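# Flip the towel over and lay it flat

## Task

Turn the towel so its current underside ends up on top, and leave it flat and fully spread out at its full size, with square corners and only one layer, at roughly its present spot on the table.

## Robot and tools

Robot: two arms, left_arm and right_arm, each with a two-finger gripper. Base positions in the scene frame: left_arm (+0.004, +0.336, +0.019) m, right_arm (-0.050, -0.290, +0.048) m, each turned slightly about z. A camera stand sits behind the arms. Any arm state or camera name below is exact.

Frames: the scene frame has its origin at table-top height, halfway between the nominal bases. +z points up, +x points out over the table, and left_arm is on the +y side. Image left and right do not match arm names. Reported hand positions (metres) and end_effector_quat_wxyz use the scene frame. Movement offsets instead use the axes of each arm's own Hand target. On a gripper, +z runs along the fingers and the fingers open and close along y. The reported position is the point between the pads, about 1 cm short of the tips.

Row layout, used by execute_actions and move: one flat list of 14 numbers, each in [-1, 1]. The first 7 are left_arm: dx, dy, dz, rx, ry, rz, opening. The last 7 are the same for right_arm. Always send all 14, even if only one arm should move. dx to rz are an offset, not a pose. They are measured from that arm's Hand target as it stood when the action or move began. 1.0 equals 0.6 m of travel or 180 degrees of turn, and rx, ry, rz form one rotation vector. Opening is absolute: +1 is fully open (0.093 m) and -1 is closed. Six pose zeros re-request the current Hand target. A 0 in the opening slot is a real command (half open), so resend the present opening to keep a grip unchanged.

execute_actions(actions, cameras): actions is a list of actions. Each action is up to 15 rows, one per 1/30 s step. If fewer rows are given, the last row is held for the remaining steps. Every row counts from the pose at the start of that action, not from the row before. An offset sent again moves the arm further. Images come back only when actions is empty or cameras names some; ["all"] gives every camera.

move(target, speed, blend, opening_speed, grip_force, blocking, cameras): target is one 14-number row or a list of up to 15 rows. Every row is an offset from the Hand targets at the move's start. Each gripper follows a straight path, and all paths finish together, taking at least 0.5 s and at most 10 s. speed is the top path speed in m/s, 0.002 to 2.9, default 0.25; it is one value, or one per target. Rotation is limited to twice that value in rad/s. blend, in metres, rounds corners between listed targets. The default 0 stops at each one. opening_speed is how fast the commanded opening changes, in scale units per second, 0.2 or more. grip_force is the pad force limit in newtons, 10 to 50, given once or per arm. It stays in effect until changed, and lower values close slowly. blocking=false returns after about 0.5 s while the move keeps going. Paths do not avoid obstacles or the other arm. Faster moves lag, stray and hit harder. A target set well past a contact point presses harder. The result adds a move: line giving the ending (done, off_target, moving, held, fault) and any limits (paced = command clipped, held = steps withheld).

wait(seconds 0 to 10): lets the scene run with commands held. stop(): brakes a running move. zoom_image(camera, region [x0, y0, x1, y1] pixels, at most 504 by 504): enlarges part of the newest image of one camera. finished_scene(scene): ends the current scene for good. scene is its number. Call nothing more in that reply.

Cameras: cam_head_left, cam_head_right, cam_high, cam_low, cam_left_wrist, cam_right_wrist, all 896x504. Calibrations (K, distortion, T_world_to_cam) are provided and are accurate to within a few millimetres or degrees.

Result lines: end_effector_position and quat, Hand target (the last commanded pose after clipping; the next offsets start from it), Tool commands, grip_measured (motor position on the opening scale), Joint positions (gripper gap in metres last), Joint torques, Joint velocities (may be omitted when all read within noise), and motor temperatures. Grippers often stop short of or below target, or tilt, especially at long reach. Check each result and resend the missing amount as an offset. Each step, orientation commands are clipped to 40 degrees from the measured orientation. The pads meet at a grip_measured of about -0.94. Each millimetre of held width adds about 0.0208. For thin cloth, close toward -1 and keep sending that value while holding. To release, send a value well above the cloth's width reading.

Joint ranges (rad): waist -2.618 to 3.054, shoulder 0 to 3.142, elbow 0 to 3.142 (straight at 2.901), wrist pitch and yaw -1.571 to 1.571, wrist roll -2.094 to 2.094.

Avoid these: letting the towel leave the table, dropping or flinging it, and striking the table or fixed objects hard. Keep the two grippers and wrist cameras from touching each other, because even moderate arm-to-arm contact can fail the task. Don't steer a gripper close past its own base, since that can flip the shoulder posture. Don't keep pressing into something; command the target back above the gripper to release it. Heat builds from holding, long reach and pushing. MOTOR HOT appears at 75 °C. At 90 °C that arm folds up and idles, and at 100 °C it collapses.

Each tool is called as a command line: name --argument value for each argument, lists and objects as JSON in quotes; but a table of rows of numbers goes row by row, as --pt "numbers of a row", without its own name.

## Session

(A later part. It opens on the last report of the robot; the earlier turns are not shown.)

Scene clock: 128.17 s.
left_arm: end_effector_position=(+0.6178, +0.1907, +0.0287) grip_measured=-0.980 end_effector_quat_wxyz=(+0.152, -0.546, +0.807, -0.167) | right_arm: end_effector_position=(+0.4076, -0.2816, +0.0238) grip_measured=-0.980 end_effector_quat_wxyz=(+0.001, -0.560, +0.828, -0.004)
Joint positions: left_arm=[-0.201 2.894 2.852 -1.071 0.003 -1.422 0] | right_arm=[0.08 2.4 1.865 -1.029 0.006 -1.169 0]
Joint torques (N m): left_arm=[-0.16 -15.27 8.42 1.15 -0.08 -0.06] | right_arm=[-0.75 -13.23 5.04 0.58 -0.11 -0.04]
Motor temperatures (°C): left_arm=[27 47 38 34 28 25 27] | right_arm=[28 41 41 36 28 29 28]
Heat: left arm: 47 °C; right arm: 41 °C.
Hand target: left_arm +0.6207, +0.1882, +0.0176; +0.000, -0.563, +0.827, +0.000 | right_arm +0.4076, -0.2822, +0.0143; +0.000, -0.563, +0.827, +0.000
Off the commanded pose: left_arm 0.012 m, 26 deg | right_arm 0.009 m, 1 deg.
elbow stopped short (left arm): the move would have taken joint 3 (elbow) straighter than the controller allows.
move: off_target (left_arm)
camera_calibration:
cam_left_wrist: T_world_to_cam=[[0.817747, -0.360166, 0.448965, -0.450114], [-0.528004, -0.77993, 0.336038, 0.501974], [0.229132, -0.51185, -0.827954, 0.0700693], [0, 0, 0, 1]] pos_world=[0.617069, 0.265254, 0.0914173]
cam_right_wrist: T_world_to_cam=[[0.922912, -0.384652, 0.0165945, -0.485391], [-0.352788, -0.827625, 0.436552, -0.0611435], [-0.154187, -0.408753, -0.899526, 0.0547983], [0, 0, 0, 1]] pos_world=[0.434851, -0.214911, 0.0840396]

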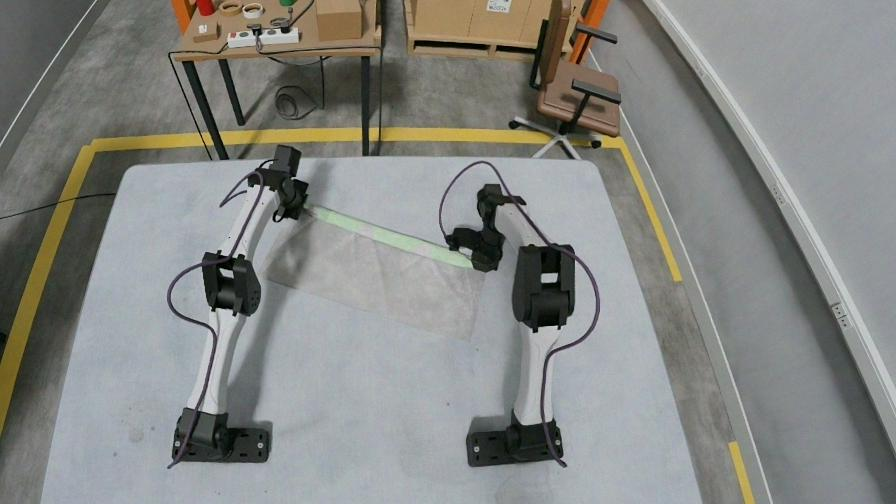

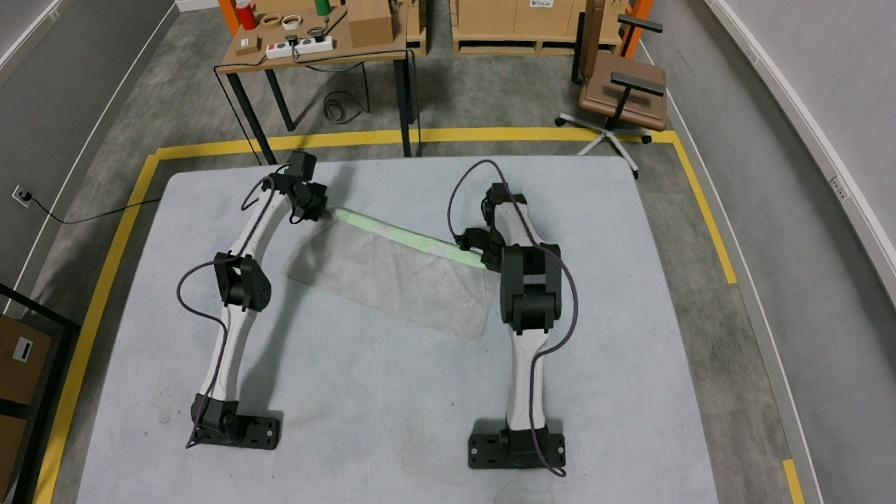

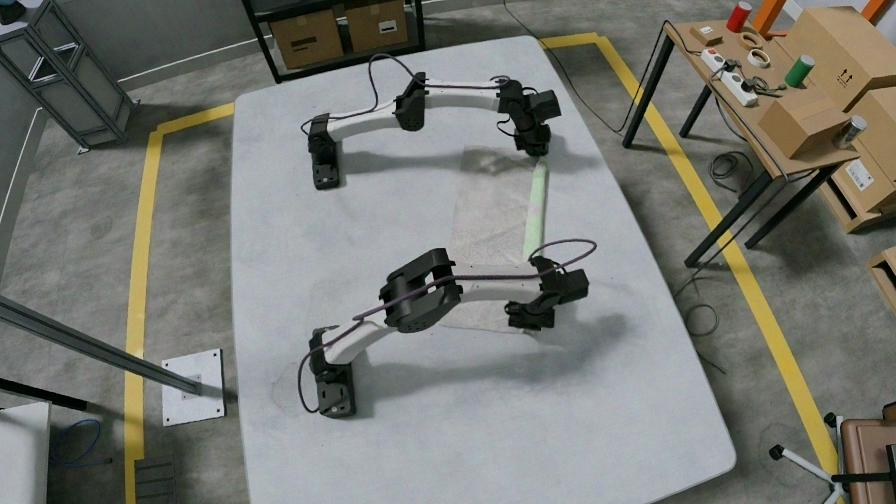

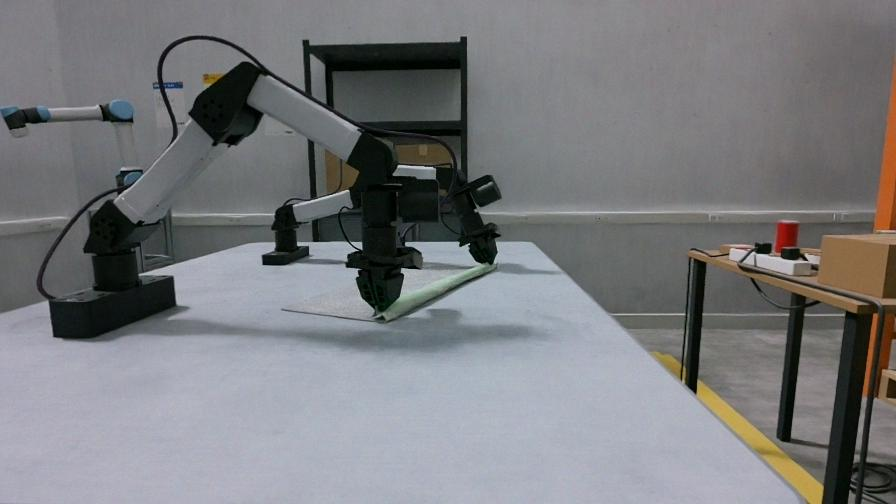

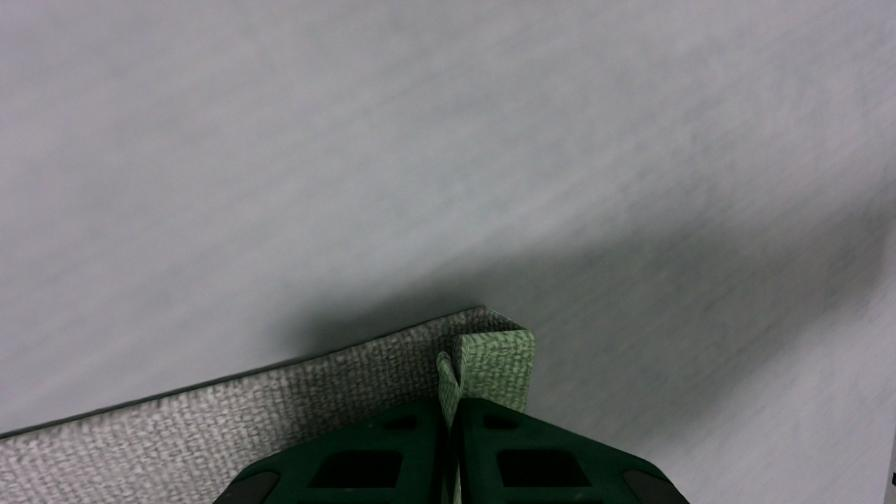

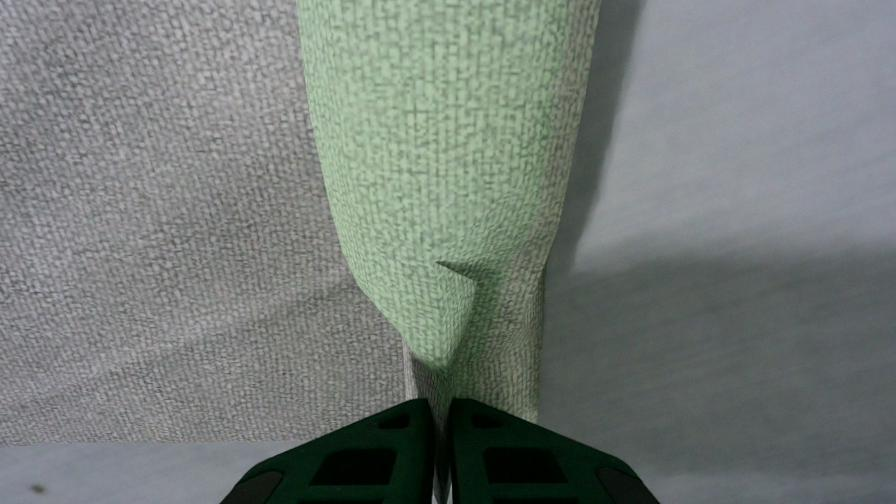

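move --pt "0 0 0 0 0 0 -0.5 0 0 0 0 0 0 -0.5" --pt "0 0 -0.15 0 0 0 -0.5 0 0 -0.15 0 0 0 -0.5" --pt "0 0.2 -0.2 0 0 0 -0.5 0 0.2 -0.2 0 0 0 -0.5" --speed 0.15 --opening_speed 0.6 --cameras '["cam_head_right","cam_low","cam_left_wrist","cam_right_wrist"]'

Scene clock: 149.43 s.
left_arm: end_effector_position=(+0.5101, +0.2290, +0.1060) grip_measured=-0.502 end_effector_quat_wxyz=(+0.040, -0.563, +0.824, -0.044) | right_arm: end_effector_position=(+0.2958, -0.2408, +0.1258) grip_measured=-0.502 end_effector_quat_wxyz=(-0.018, -0.565, +0.825, +0.005)
Joint positions: left_arm=[-0.177 2.643 2.76 -1.57 0.003 -1.406 0.021] | right_arm=[0.204 1.916 1.51 -1.201 0.006 -1.058 0.021]
Joint torques (N m): left_arm=[0.61 -22.72 5.59 0.35 -0.07 0.08] | right_arm=[0.01 -14.24 4.42 0.41 -0.13 0.13]
Motor temperatures (°C): left_arm=[27 62 39 34 28 25 27] | right_arm=[28 49 42 35 27 29 28]
Heat: left arm: 62 °C; right arm: 49 °C.
Hand target: left_arm +0.5092, +0.2323, +0.1377; +0.000, -0.563, +0.826, +0.000 | right_arm +0.2961, -0.2383, +0.1344; +0.000, -0.563, +0.827, +0.000
Off the commanded pose: left_arm 0.032 m, 7 deg | right_arm 0.009 m, 2 deg.
elbow stopped short (left arm): the move would have taken joint 3 (elbow) straighter than the controller allows.
joint sent to its limit (left arm) — joint 4 (wrist pitch), lower limit. The joint targets are off in orientation, not in position.
move: off_target (left_arm)
camera_calibration:
cam_left_wrist: T_world_to_cam=[[0.917619, -0.375016, 0.131677, -0.396892], [-0.393946, -0.814169, 0.426538, 0.378878], [-0.052751, -0.443273, -0.894833, 0.313588], [0, 0, 0, 1]] pos_world=[0.529995, 0.298636, 0.171264]
cam_right_wrist: T_world_to_cam=[[0.927441, -0.373425, -0.0201478, -0.362201], [-0.324098, -0.829476, 0.454895, -0.122569], [-0.186582, -0.415359, -0.890317, 0.152879], [0, 0, 0, 1]] pos_world=[0.32472, -0.173424, 0.184569]
Images, in order (width x height): cam_head_right 896x504, cam_low 896x504, cam_left_wrist 896x504, cam_right_wrist 896x504.

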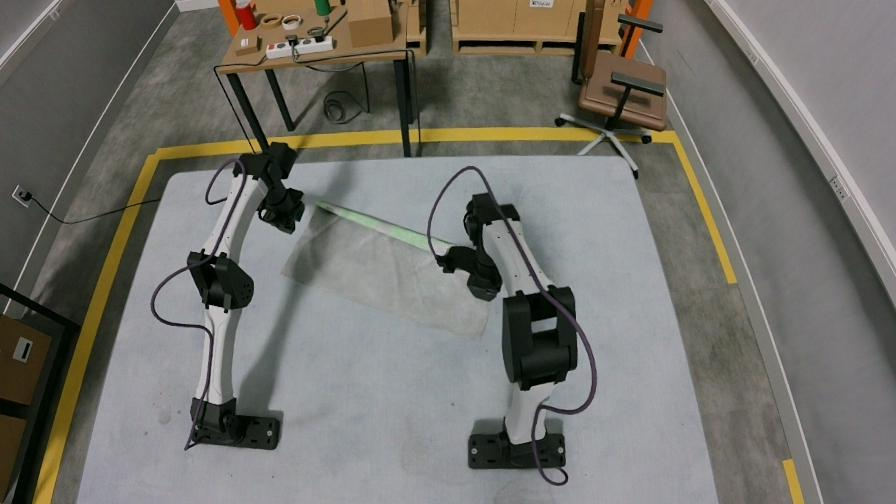

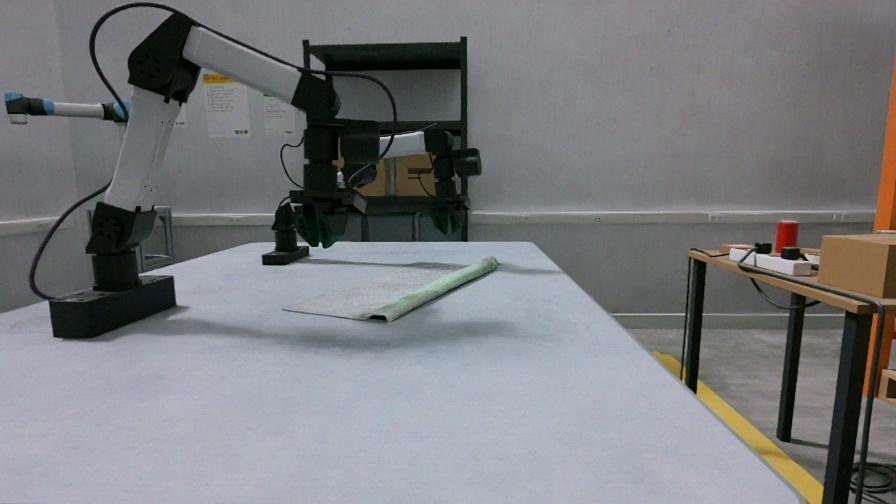

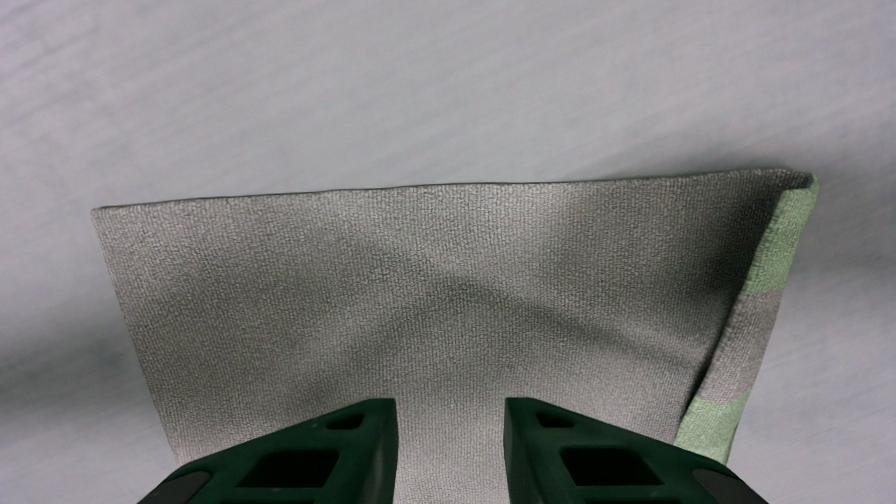

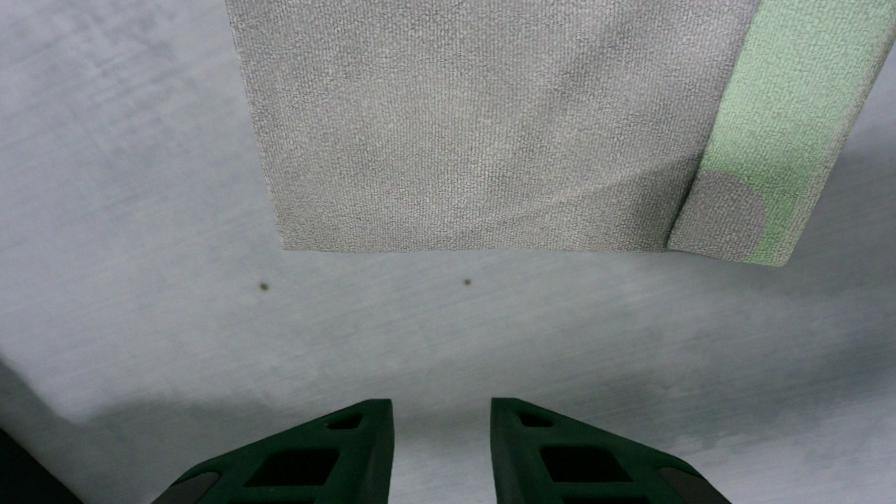

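move --target '[0.0145,0.176,0.14,0,0,0.5,-0.4,-0.002,0.122,0.135,0,0,0.5,-0.4]' --cameras '["cam_left_wrist","cam_right_wrist"]'

Scene clock: 171.67 s.
left_arm: end_effector_position=(+0.4010, +0.2610, +0.0334) grip_measured=-0.402 end_effector_quat_wxyz=(-0.031, +0.184, +0.982, -0.004) | right_arm: end_effector_position=(+0.2266, -0.2137, +0.0472) grip_measured=-0.402 end_effector_quat_wxyz=(-0.014, +0.184, +0.983, -0.010)
Joint positions: left_arm=[-0.153 2.203 1.683 -1.112 0.007 0.188 0.026] | right_arm=[0.333 1.795 1.018 -0.828 0.006 0.643 0.026]
Joint torques (N m): left_arm=[0.5 -18.63 5.49 0.22 -0.05 0.09] | right_arm=[0.16 -12.05 3.88 0.46 -0.03 0.12]
Motor temperatures (°C): left_arm=[27 84 37 32 28 25 27] | right_arm=[28 57 42 34 27 29 27]
Heat: left arm: 84 °C; right arm: 57 °C. Fold the left arm in close to its base, or ease its load, before you think long.
Hand target: left_arm +0.4076, +0.2628, +0.0538; -0.001, +0.186, +0.982, +0.000 | right_arm +0.2283, -0.2103, +0.0534; +0.000, +0.186, +0.982, +0.000
Off the commanded pose: left_arm 0.022 m, 4 deg | right_arm 0.007 m, 2 deg.
MOTOR HOT: joint 2 (shoulder) of the left arm reports 84 °C; the controller's stop level is 90 °C. To cool a motor, set the load down, stop pushing, or move to a pose that needs little force.
move: off_target (left_arm)
camera_calibration:
cam_left_wrist: T_world_to_cam=[[-0.374538, -0.926574, 0.0343897, 0.390139], [-0.796808, 0.340608, 0.499082, 0.250656], [-0.47415, 0.159523, -0.865872, 0.267696], [0, 0, 0, 1]] pos_world=[0.472775, 0.233414, 0.0932761]
cam_right_wrist: T_world_to_cam=[[-0.373829, -0.926868, 0.0341609, -0.115374], [-0.819671, 0.347381, 0.455484, 0.277059], [-0.434041, 0.142273, -0.889588, 0.256408], [0, 0, 0, 1]] pos_world=[0.295259, -0.239662, 0.105843]
Images, in order (width x height): cam_left_wrist 896x504, cam_right_wrist 896x504.

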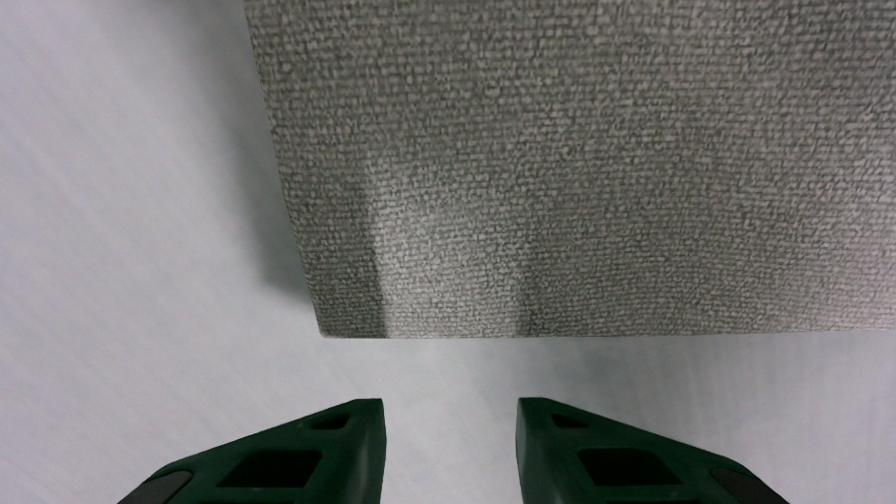

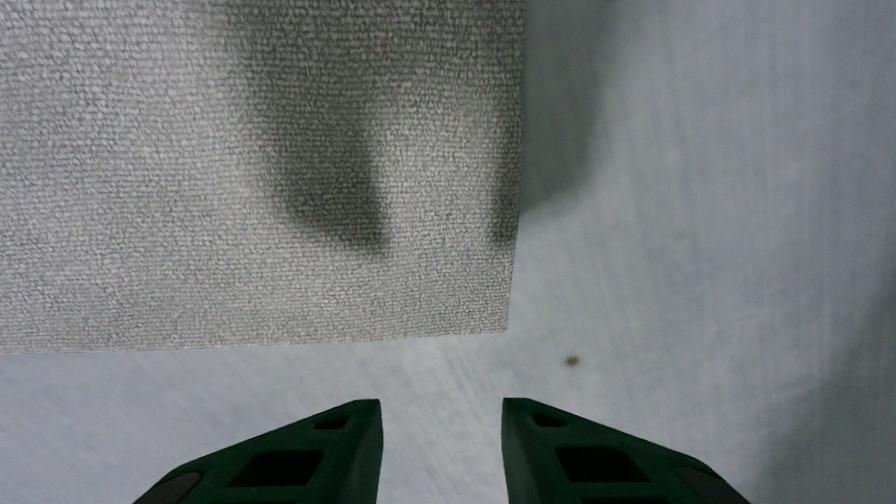

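move --target '[-0.25,0,-0.15,0,0,0,-0.4,0,0,0,0,0,0,-0.4]'

wait --seconds 8

Scene clock: 175.33 s.
left_arm: end_effector_position=(+0.5418, +0.2099, +0.1448) grip_measured=-0.402 end_effector_quat_wxyz=(+0.159, +0.187, +0.969, -0.009) | right_arm: end_effector_position=(+0.2267, -0.2136, +0.0472) grip_measured=-0.402 end_effector_quat_wxyz=(-0.014, +0.184, +0.983, -0.010)
Joint positions: left_arm=[-0.198 2.626 2.848 -1.472 0.006 0.152 0.026] | right_arm=[0.333 1.795 1.018 -0.828 0.006 0.643 0.026]
Joint torques (N m): left_arm=[-0.03 -14.83 8.08 0.98 -0.04 -0.09] | right_arm=[0.18 -11.95 3.88 0.45 -0.05 0.12]
Motor temperatures (°C): left_arm=[27 82 37 32 28 25 27] | right_arm=[28 56 41 34 27 29 27]
Heat: left arm: 82 °C; right arm: 56 °C. Fold the left arm in close to its base, or ease its load, before you think long.
Hand target: left_arm +0.5473, +0.2078, +0.1436; -0.001, +0.186, +0.982, +0.000 | right_arm +0.2283, -0.2103, +0.0534; +0.000, +0.186, +0.982, +0.000
Off the commanded pose: left_arm 0.006 m, 18 deg | right_arm 0.007 m, 2 deg.
MOTOR HOT: still on. Joint 2 (shoulder) of the left arm reports 82 °C.
elbow stopped short (left arm): the move would have taken joint 3 (elbow) straighter than the controller allows.
move: off_target (left_arm)

Scene clock: 183.33 s.
left_arm: end_effector_position=(+0.5419, +0.2099, +0.1448) grip_measured=-0.402 end_effector_quat_wxyz=(+0.160, +0.187, +0.969, -0.009) | right_arm: end_effector_position=(+0.2267, -0.2136, +0.0472) grip_measured=-0.402 end_effector_quat_wxyz=(-0.014, +0.184, +0.983, -0.010)
Joint positions: left_arm=[-0.198 2.626 2.848 -1.472 0.006 0.152 0.026] | right_arm=[0.333 1.795 1.018 -0.828 0.006 0.643 0.026]
Joint torques (N m): left_arm=[-0.13 -14.86 8.12 0.97 -0.05 -0.09] | right_arm=[0.34 -12.1 4.04 0.49 -0.09 0.17]
Motor temperatures (°C): left_arm=[27 80 39 32 28 25 27] | right_arm=[28 55 41 33 27 29 27]
Heat: left arm: 80 °C; right arm: 55 °C. Fold the left arm in close to its base, or ease its load, before you think long.
Hand target: left_arm +0.5473, +0.2078, +0.1436; -0.001, +0.186, +0.982, +0.000 | right_arm +0.2283, -0.2103, +0.0534; +0.000, +0.186, +0.982, +0.000
Tool commands: left_gripper/opening=-0.4 right_gripper/opening=-0.4
Off the commanded pose: left_arm 0.006 m, 18 deg | right_arm 0.007 m, 2 deg.
MOTOR HOT: still on. Joint 2 (shoulder) of the left arm reports 80 °C.
wait: 8.00 s; at rest by 0.17 s

move --target '[0.5,0,-0.1,0,0,0,-0.4,0,0,0,0,0,0,-0.4]'

wait --seconds 10

wait --seconds 10

wait --seconds 10

Scene clock: 189.20 s.
left_arm: end_effector_position=(+0.2723, +0.3152, +0.1998) grip_measured=-0.402 end_effector_quat_wxyz=(-0.005, +0.185, +0.983, -0.003) | right_arm: end_effector_position=(+0.2267, -0.2136, +0.0472) grip_measured=-0.402 end_effector_quat_wxyz=(-0.014, +0.184, +0.983, -0.010)
Joint positions: left_arm=[-0.042 1.582 1.526 -1.524 0.005 0.299 0.026] | right_arm=[0.333 1.795 1.018 -0.828 0.006 0.643 0.026]
Joint torques (N m): left_arm=[0.49 -9.21 5.67 0.16 -0.03 0.08] | right_arm=[0.13 -11.96 4.03 0.46 -0.08 0.13]
Motor temperatures (°C): left_arm=[27 78 39 32 28 25 27] | right_arm=[28 54 41 33 27 29 27]
Heat: left arm: 78 °C; right arm: 54 °C. Fold the left arm in close to its base, or ease its load, before you think long.
Hand target: left_arm +0.2683, +0.3177, +0.2041; +0.000, +0.187, +0.982, +0.000 | right_arm +0.2283, -0.2103, +0.0534; +0.000, +0.186, +0.982, +0.000
Off the commanded pose: left_arm 0.006 m, 1 deg | right_arm 0.007 m, 2 deg.
MOTOR HOT: still on. Joint 2 (shoulder) of the left arm reports 78 °C.
move: done

Scene clock: 199.20 s.
left_arm: end_effector_position=(+0.2722, +0.3152, +0.1998) grip_measured=-0.402 end_effector_quat_wxyz=(-0.005, +0.185, +0.983, -0.003) | right_arm: end_effector_position=(+0.2267, -0.2136, +0.0472) grip_measured=-0.402 end_effector_quat_wxyz=(-0.014, +0.184, +0.983, -0.010)
Joint positions: left_arm=[-0.042 1.582 1.526 -1.524 0.005 0.299 0.026] | right_arm=[0.333 1.795 1.018 -0.828 0.006 0.643 0.026]
Joint torques (N m): left_arm=[0.44 -9.32 5.72 0.16 -0.05 0.08] | right_arm=[0.34 -11.89 3.85 0.44 -0.03 0.17]
Motor temperatures (°C): left_arm=[27 69 38 32 28 25 27] | right_arm=[28 53 41 33 27 29 27]
Heat: left arm: 69 °C; right arm: 53 °C.
Hand target: left_arm +0.2682, +0.3177, +0.2041; +0.000, +0.186, +0.982, +0.000 | right_arm +0.2283, -0.2103, +0.0534; +0.000, +0.186, +0.982, +0.000
Tool commands: left_gripper/opening=-0.4 right_gripper/opening=-0.4
Off the commanded pose: left_arm 0.006 m, 1 deg | right_arm 0.007 m, 2 deg.
MOTOR HOT: cleared for the motors of the left arm.
wait: 10.00 s; at rest by 0.17 s

Scene clock: 209.20 s.
left_arm: end_effector_position=(+0.2722, +0.3152, +0.1998) grip_measured=-0.402 end_effector_quat_wxyz=(-0.005, +0.185, +0.983, -0.003) | right_arm: end_effector_position=(+0.2267, -0.2136, +0.0472) grip_measured=-0.402 end_effector_quat_wxyz=(-0.014, +0.184, +0.983, -0.010)
Joint positions: left_arm=[-0.042 1.582 1.526 -1.524 0.005 0.299 0.026] | right_arm=[0.333 1.795 1.018 -0.828 0.006 0.643 0.026]
Joint torques (N m): left_arm=[0.49 -9.26 5.7 0.16 -0.03 0.08] | right_arm=[0.18 -12.07 3.96 0.49 -0.02 0.15]
Motor temperatures (°C): left_arm=[27 63 38 31 28 25 27] | right_arm=[28 53 40 33 27 29 27]
Heat: left arm: 63 °C; right arm: 53 °C.
Hand target: left_arm +0.2682, +0.3177, +0.2041; +0.000, +0.186, +0.982, +0.000 | right_arm +0.2283, -0.2103, +0.0534; +0.000, +0.186, +0.982, +0.000
Tool commands: left_gripper/opening=-0.4 right_gripper/opening=-0.4
Off the commanded pose: left_arm 0.006 m, 1 deg | right_arm 0.007 m, 2 deg.
wait: 10.00 s; at rest by 0.17 s

Scene clock: 219.20 s.
left_arm: end_effector_position=(+0.2722, +0.3152, +0.1998) grip_measured=-0.402 end_effector_quat_wxyz=(-0.005, +0.185, +0.983, -0.003) | right_arm: end_effector_position=(+0.2267, -0.2136, +0.0472) grip_measured=-0.402 end_effector_quat_wxyz=(-0.014, +0.184, +0.983, -0.010)
Joint positions: left_arm=[-0.042 1.582 1.526 -1.524 0.005 0.299 0.026] | right_arm=[0.333 1.795 1.018 -0.828 0.006 0.643 0.026]
Joint torques (N m): left_arm=[0.58 -9.25 5.65 0.15 -0.03 0.08] | right_arm=[0.35 -12.15 3.89 0.45 -0.04 0.18]
Motor temperatures (°C): left_arm=[27 59 37 31 28 25 27] | right_arm=[28 53 40 32 27 29 27]
Heat: left arm: 59 °C; right arm: 53 °C.
Hand target: left_arm +0.2682, +0.3177, +0.2041; +0.000, +0.186, +0.982, +0.000 | right_arm +0.2283, -0.2103, +0.0534; +0.000, +0.186, +0.982, +0.000
Tool commands: left_gripper/opening=-0.4 right_gripper/opening=-0.4
Off the commanded pose: left_arm 0.006 m, 1 deg | right_arm 0.007 m, 2 deg.
wait: 10.00 s; at rest by 0.17 s

move --pt "-0.258 0.0075 0.24 0 0 0 -0.4 0.0055 0.0027 0 0 0 0 -0.4" --pt "-0.258 0.0075 0.325 0 0 0 -0.4 0.0055 0.0027 0.095 0 0 0 -0.4" --pt "-0.258 0.0075 0.325 0 0 0 -1 0.0055 0.0027 0.095 0 0 0 -1" --speed '[0.25,0.1,0.1]' --opening_speed 1.2 --cameras '["cam_left_wrist","cam_right_wrist"]'

Scene clock: 233.33 s.
left_arm: end_effector_position=(+0.4119, +0.2664, +0.0180) grip_measured=-0.982 end_effector_quat_wxyz=(+0.001, +0.188, +0.982, -0.003) | right_arm: end_effector_position=(+0.2262, -0.2072, +0.0097) grip_measured=-0.981 end_effector_quat_wxyz=(+0.000, +0.183, +0.983, +0.003)
Joint positions: left_arm=[-0.136 2.201 1.616 -0.985 0.005 0.212 0] | right_arm=[0.348 1.857 0.918 -0.629 -0.006 0.655 0]
Joint torques (N m): left_arm=[-0.13 -11.02 5.67 0.47 -0.03 -0.07] | right_arm=[0.02 -5.34 2.88 1.01 0.1 0.06]
Motor temperatures (°C): left_arm=[27 55 37 30 28 25 27] | right_arm=[27 52 40 32 27 29 27]
Heat: left arm: 55 °C; right arm: 52 °C.
Hand target: left_arm +0.4137, +0.2653, +0.0088; -0.001, +0.186, +0.982, +0.000 | right_arm +0.2258, -0.2077, -0.0036; +0.000, +0.187, +0.982, +0.000
Off the commanded pose: left_arm 0.009 m, 0 deg | right_arm 0.013 m, 1 deg.
move: off_target (right_arm); target 3's new opening was sent with right_arm's hand 0.014 m and 1 deg from that target
camera_calibration:
cam_left_wrist: T_world_to_cam=[[-0.382961, -0.923553, 0.0197494, 0.402706], [-0.823901, 0.351152, 0.444837, 0.274548], [-0.417766, 0.154084, -0.895394, 0.237433], [0, 0, 0, 1]] pos_world=[0.479612, 0.238927, 0.082514]
cam_right_wrist: T_world_to_cam=[[-0.37211, -0.928186, 0.00234252, -0.108694], [-0.835123, 0.335901, 0.435593, 0.2928], [-0.405098, 0.160132, -0.900141, 0.219224], [0, 0, 0, 1]] pos_world=[0.292885, -0.234345, 0.0700459]
Images, in order (width x height): cam_left_wrist 896x504, cam_right_wrist 896x504.

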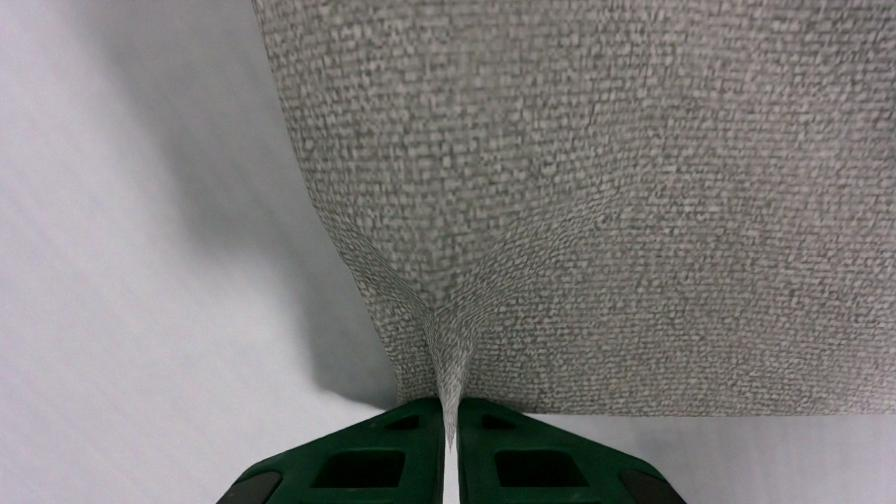

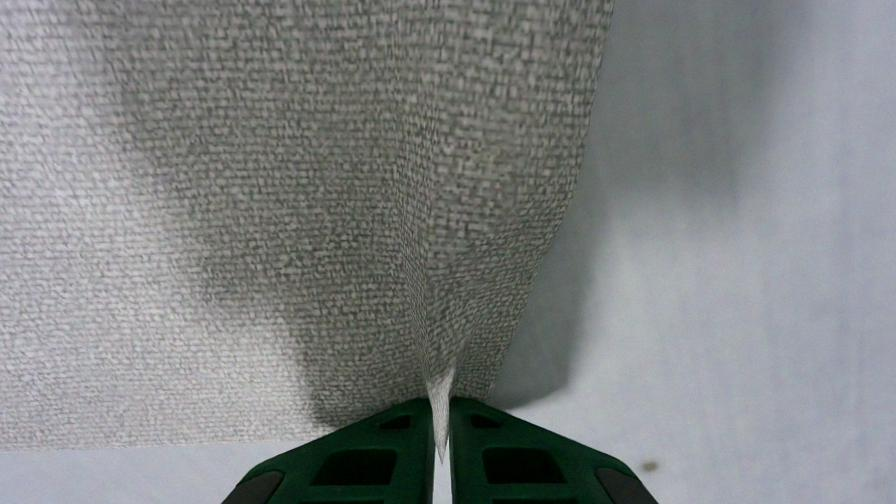

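move --pt "0.05 0.012 -0.2 0 0 0 -1 0.05 -0.012 -0.2 0 0 0 -1" --pt "0.117 0.012 -0.533 0 0 0 -1 0.117 -0.012 -0.533 0 0 0 -1" --speed 0.2 --blend '[0.03,0]' --cameras '["cam_head_right","cam_low"]'

Scene clock: 254.47 s.
left_arm: end_effector_position=(+0.3518, +0.2917, +0.3176) grip_measured=-0.982 end_effector_quat_wxyz=(+0.190, +0.184, +0.964, +0.005) | right_arm: end_effector_position=(+0.1621, -0.1866, +0.3143) grip_measured=-0.981 end_effector_quat_wxyz=(+0.135, +0.179, +0.969, +0.103)
Joint positions: left_arm=[-0.088 1.708 2.099 -1.58 0.016 0.256 0] | right_arm=[0.51 1.258 1.561 -1.533 -0.006 0.816 0]
Joint torques (N m): left_arm=[1.03 -9.84 7.35 0.99 -0.07 0.07] | right_arm=[-0.03 -2.96 6.28 0.86 0.11 0.08]
Motor temperatures (°C): left_arm=[27 55 37 30 28 24 27] | right_arm=[27 50 39 32 27 28 27]
Heat: left arm: 55 °C; right arm: 50 °C.
Hand target: left_arm +0.3514, +0.2976, +0.3288; +0.000, +0.186, +0.982, +0.000 | right_arm +0.1581, -0.1887, +0.3164; +0.000, +0.186, +0.982, +0.000
Off the commanded pose: left_arm 0.013 m, 22 deg | right_arm 0.005 m, 20 deg.
joint read past its limit (left arm) — joint 4 (wrist pitch), lower limit.
joint sent to its limit (left arm) — joint 4 (wrist pitch), lower limit. The joint targets are off in orientation, not in position.
joint sent to its limit (right arm) — joint 4 (wrist pitch), lower limit. The joint targets are off in orientation, not in position.
move: off_target (left_arm, right_arm)
Images, in order (width x height): cam_head_right 896x504, cam_low 896x504.

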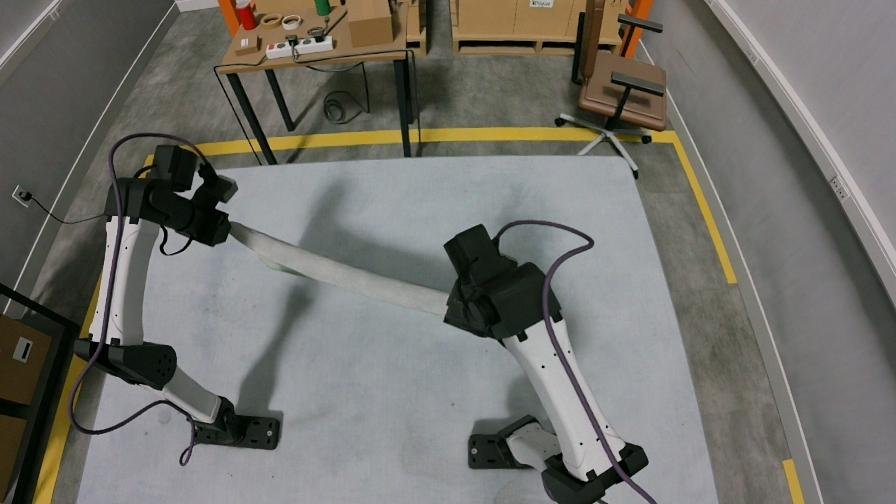

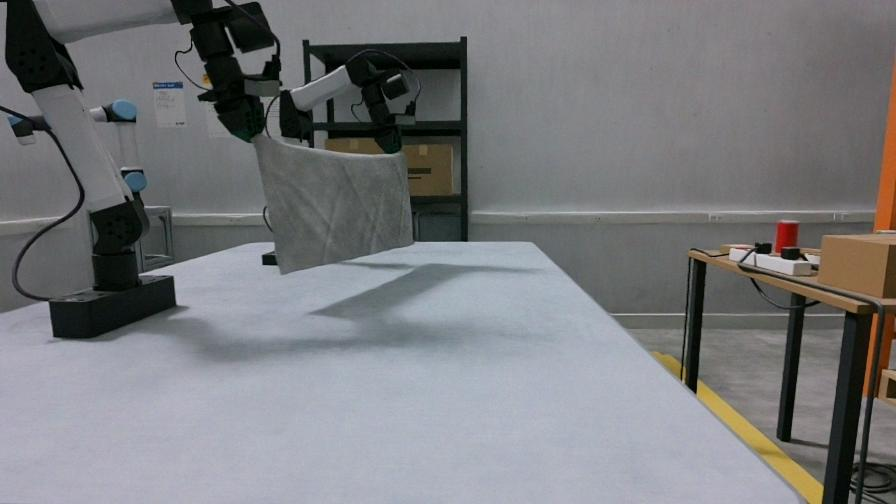

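move --pt "-0.009 0 0.075 0 0 0 -1 -0.009 0 0.075 0 0 0 -1" --pt "-0.135 0 0.1 0 0 0 -1 -0.135 0 0.1 0 0 0 -1" --pt "-0.246 0 0.143 0 0 0 -1 -0.246 0 0.143 0 0 0 -1" --pt "-0.34 0.005 0.215 0 0 0 -1 -0.34 -0.005 0.215 0 0 0 -1" --pt "-0.414 0.01 0.308 0 0 0 -1 -0.414 -0.01 0.308 0 0 0 -1" --pt "-0.46 0.01 0.416 0 0 0 -1 -0.46 -0.01 0.416 0 0 0 -1" --pt "-0.484 0.01 0.538 0 0 0 -1 -0.484 -0.01 0.535 0 0 0 -1" --speed 0.2 --blend '[0,0.02,0.02,0.02,0.02,0.02,0]' --cameras '["cam_head_right","cam_left_wrist","cam_right_wrist"]'

move --pt "0 0 0 0 0 0 -0.5 0 0 0 0 0 0 -0.5" --pt "0 0 -0.15 0 0 0 -0.5 0 0 -0.15 0 0 0 -0.5" --pt "0.45 0 -0.3 0 0 0 -0.5 0.3 0 -0.3 0 0 0 -0.5" --speed '[0.1,0.1,0.3]' --opening_speed 0.6 --blend '[0,0.03,0]' --cameras '["all"]'

Scene clock: 268.60 s.
left_arm: end_effector_position=(+0.6190, +0.1929, +0.0250) grip_measured=-0.982 end_effector_quat_wxyz=(+0.226, +0.188, +0.956, -0.016) | right_arm: end_effector_position=(+0.4234, -0.2928, +0.0138) grip_measured=-0.981 end_effector_quat_wxyz=(+0.000, +0.186, +0.983, +0.006)
Joint positions: left_arm=[-0.193 2.904 2.857 -1.067 0.019 0.161 0] | right_arm=[0.049 2.486 1.981 -1.063 -0.012 0.363 0]
Joint torques (N m): left_arm=[0.39 -14.24 7.98 1.3 -0.16 -0.11] | right_arm=[-1.05 -12.36 5.01 0.91 0.15 -0.05]
Heat: left arm: 52 °C; right arm: 48 °C.
Hand target: left_arm +0.6235, +0.1969, +0.0056; -0.001, +0.186, +0.982, +0.000 | right_arm +0.4259, -0.3005, -0.0050; +0.000, +0.186, +0.982, +0.000
Off the commanded pose: left_arm 0.020 m, 26 deg | right_arm 0.020 m, 1 deg.
elbow stopped short (left arm): the move would have taken joint 3 (elbow) straighter than the controller allows.
move: off_target (left_arm, right_arm)
camera_calibration:
cam_left_wrist: T_world_to_cam=[[-0.385337, -0.921604, -0.0464836, 0.416786], [-0.922744, 0.385252, 0.0111379, 0.533364], [0.00764315, 0.0471844, -0.998857, 0.101401], [0, 0, 0, 1]] pos_world=[0.651987, 0.173848, 0.114718]
cam_right_wrist: T_world_to_cam=[[-0.377719, -0.92591, -0.00439177, -0.111645], [-0.834007, 0.33816, 0.435981, 0.484622], [-0.402194, 0.168341, -0.899945, 0.317715], [0, 0, 0, 1]] pos_world=[0.489791, -0.320737, 0.0741494]
Images, in order (width x height): cam_head_right 896x504, cam_left_wrist 896x504, cam_right_wrist 896x504.

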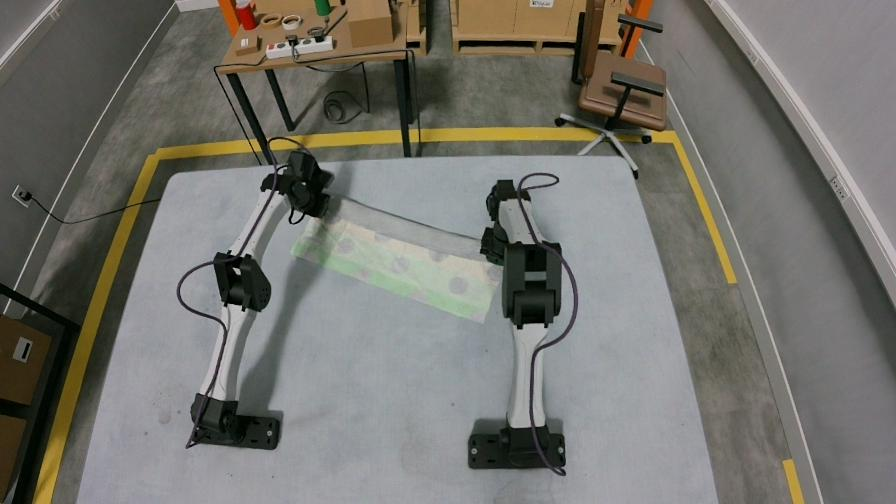

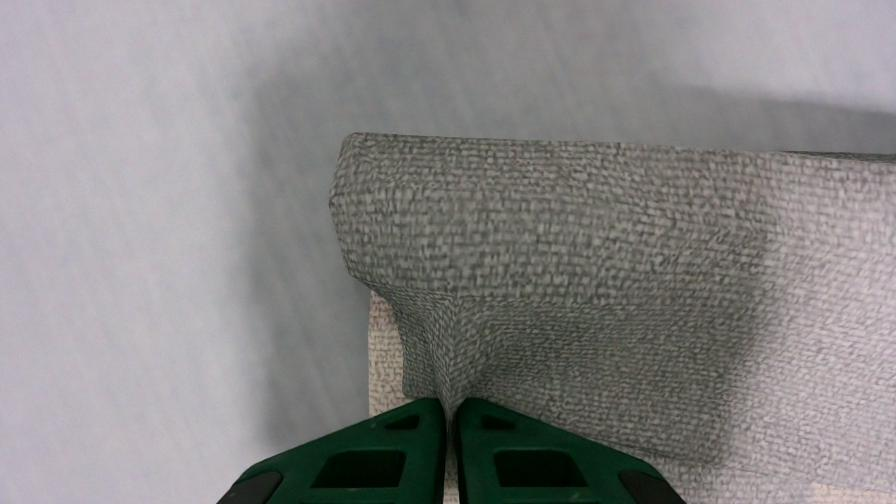

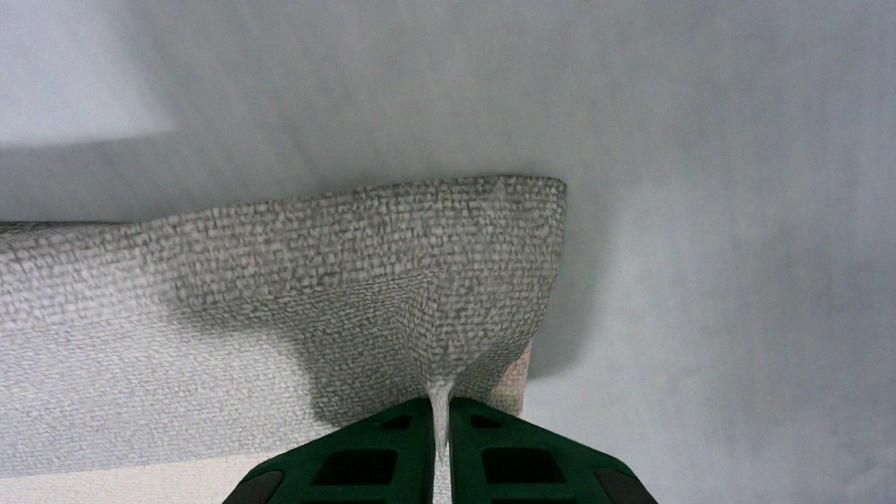

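Scene clock: 275.00 s.
left_arm: end_effector_position=(+0.3717, +0.2941, +0.1787) grip_measured=-0.502 end_effector_quat_wxyz=(-0.015, +0.183, +0.983, -0.004) | right_arm: end_effector_position=(+0.2640, -0.2323, +0.1720) grip_measured=-0.502 end_effector_quat_wxyz=(-0.001, +0.182, +0.983, +0.006)
Joint positions: left_arm=[-0.08 1.999 1.952 -1.555 0.005 0.259 0.021] | right_arm=[0.235 1.749 1.482 -1.303 -0.012 0.542 0.021]
Joint torques (N m): left_arm=[0.29 -13.81 5.67 0.29 -0.04 0.1] | right_arm=[-0.13 -11.14 4.74 0.27 0.12 0.12]
Motor temperatures (°C): left_arm=[27 59 38 31 28 24 27] | right_arm=[27 50 41 32 27 28 27]
Heat: left arm: 59 °C; right arm: 50 °C.
Hand target: left_arm +0.3724, +0.2957, +0.1859; -0.001, +0.186, +0.982, +0.000 | right_arm +0.2585, -0.2346, +0.1752; +0.000, +0.186, +0.982, +0.000
Off the commanded pose: left_arm 0.007 m, 2 deg | right_arm 0.007 m, 1 deg.
elbow stopped short (left arm): the move would have taken joint 3 (elbow) straighter than the controller allows.
move: done
camera_calibration:
cam_left_wrist: T_world_to_cam=[[-0.373706, -0.927114, 0.0283389, 0.4058], [-0.812614, 0.341978, 0.47192, 0.15384], [-0.447215, 0.153331, -0.881186, 0.368933], [0, 0, 0, 1]] pos_world=[0.441655, 0.267045, 0.240998]
cam_right_wrist: T_world_to_cam=[[-0.371733, -0.928334, -0.00323093, -0.117504], [-0.834718, 0.332719, 0.438798, 0.260698], [-0.406276, 0.165813, -0.89858, 0.38608], [0, 0, 0, 1]] pos_world=[0.330784, -0.259839, 0.232151]

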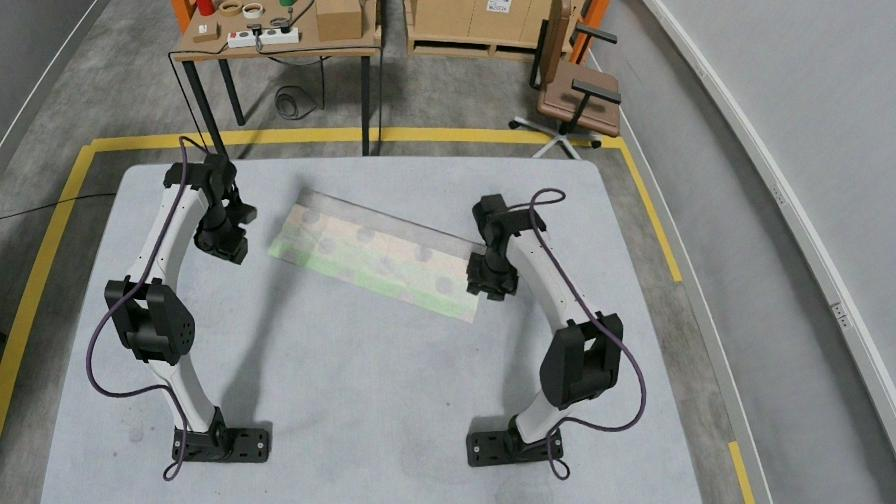

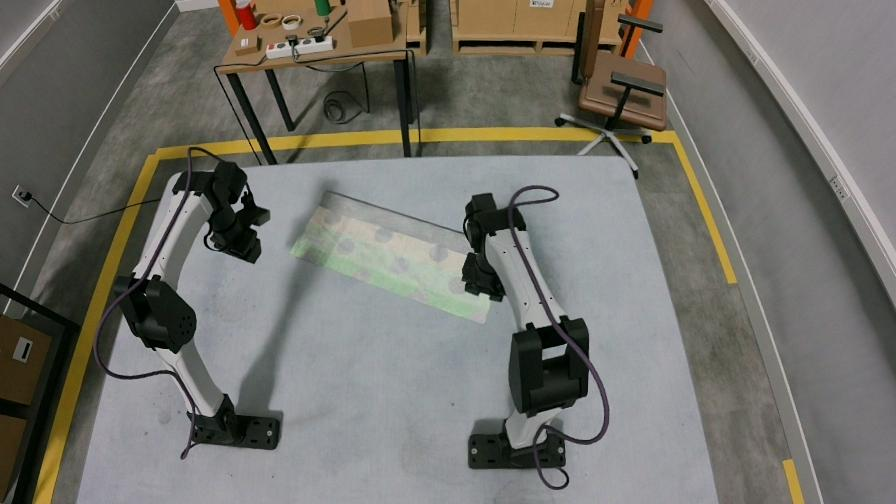

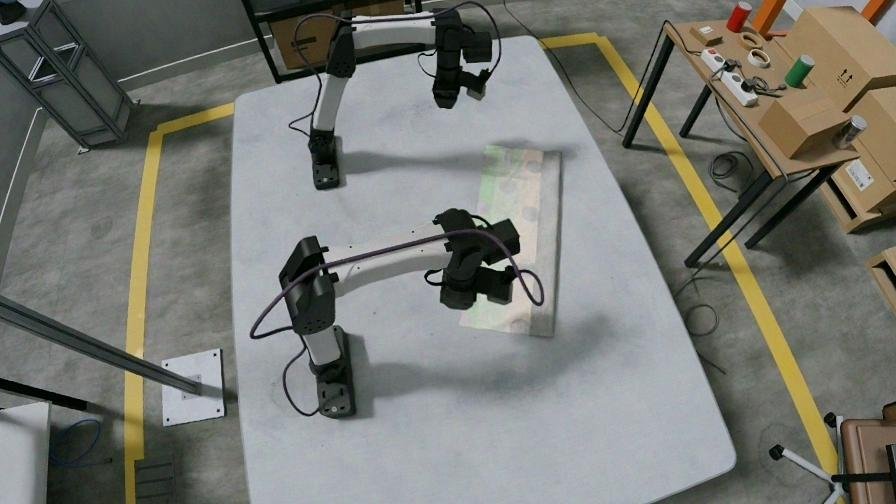

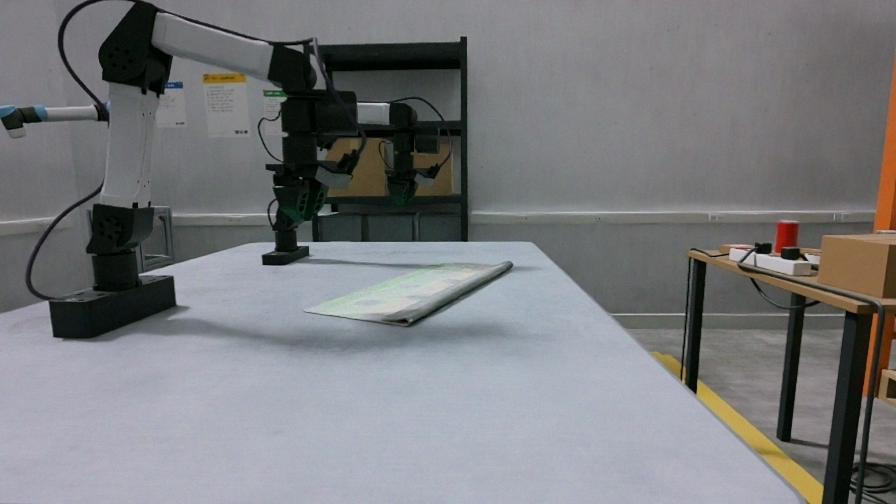

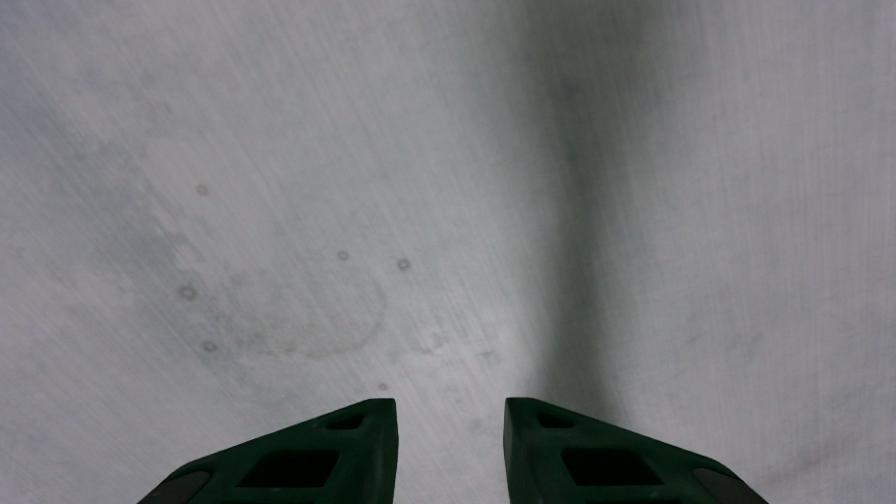

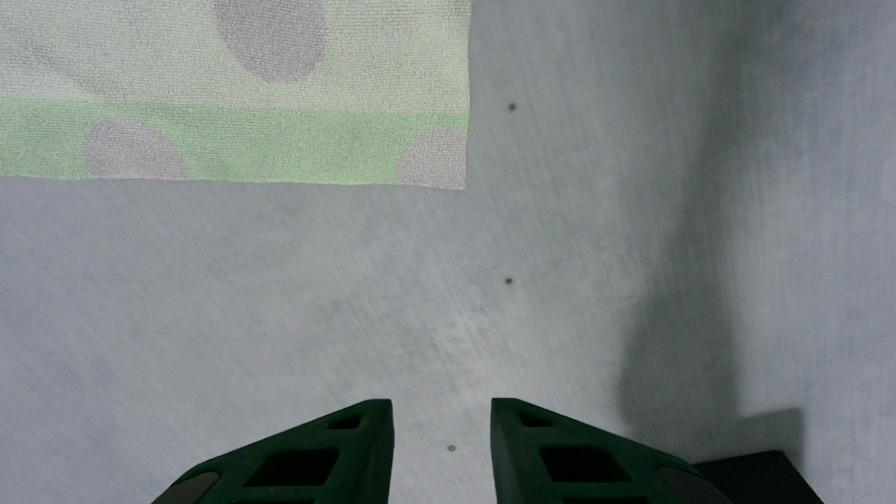

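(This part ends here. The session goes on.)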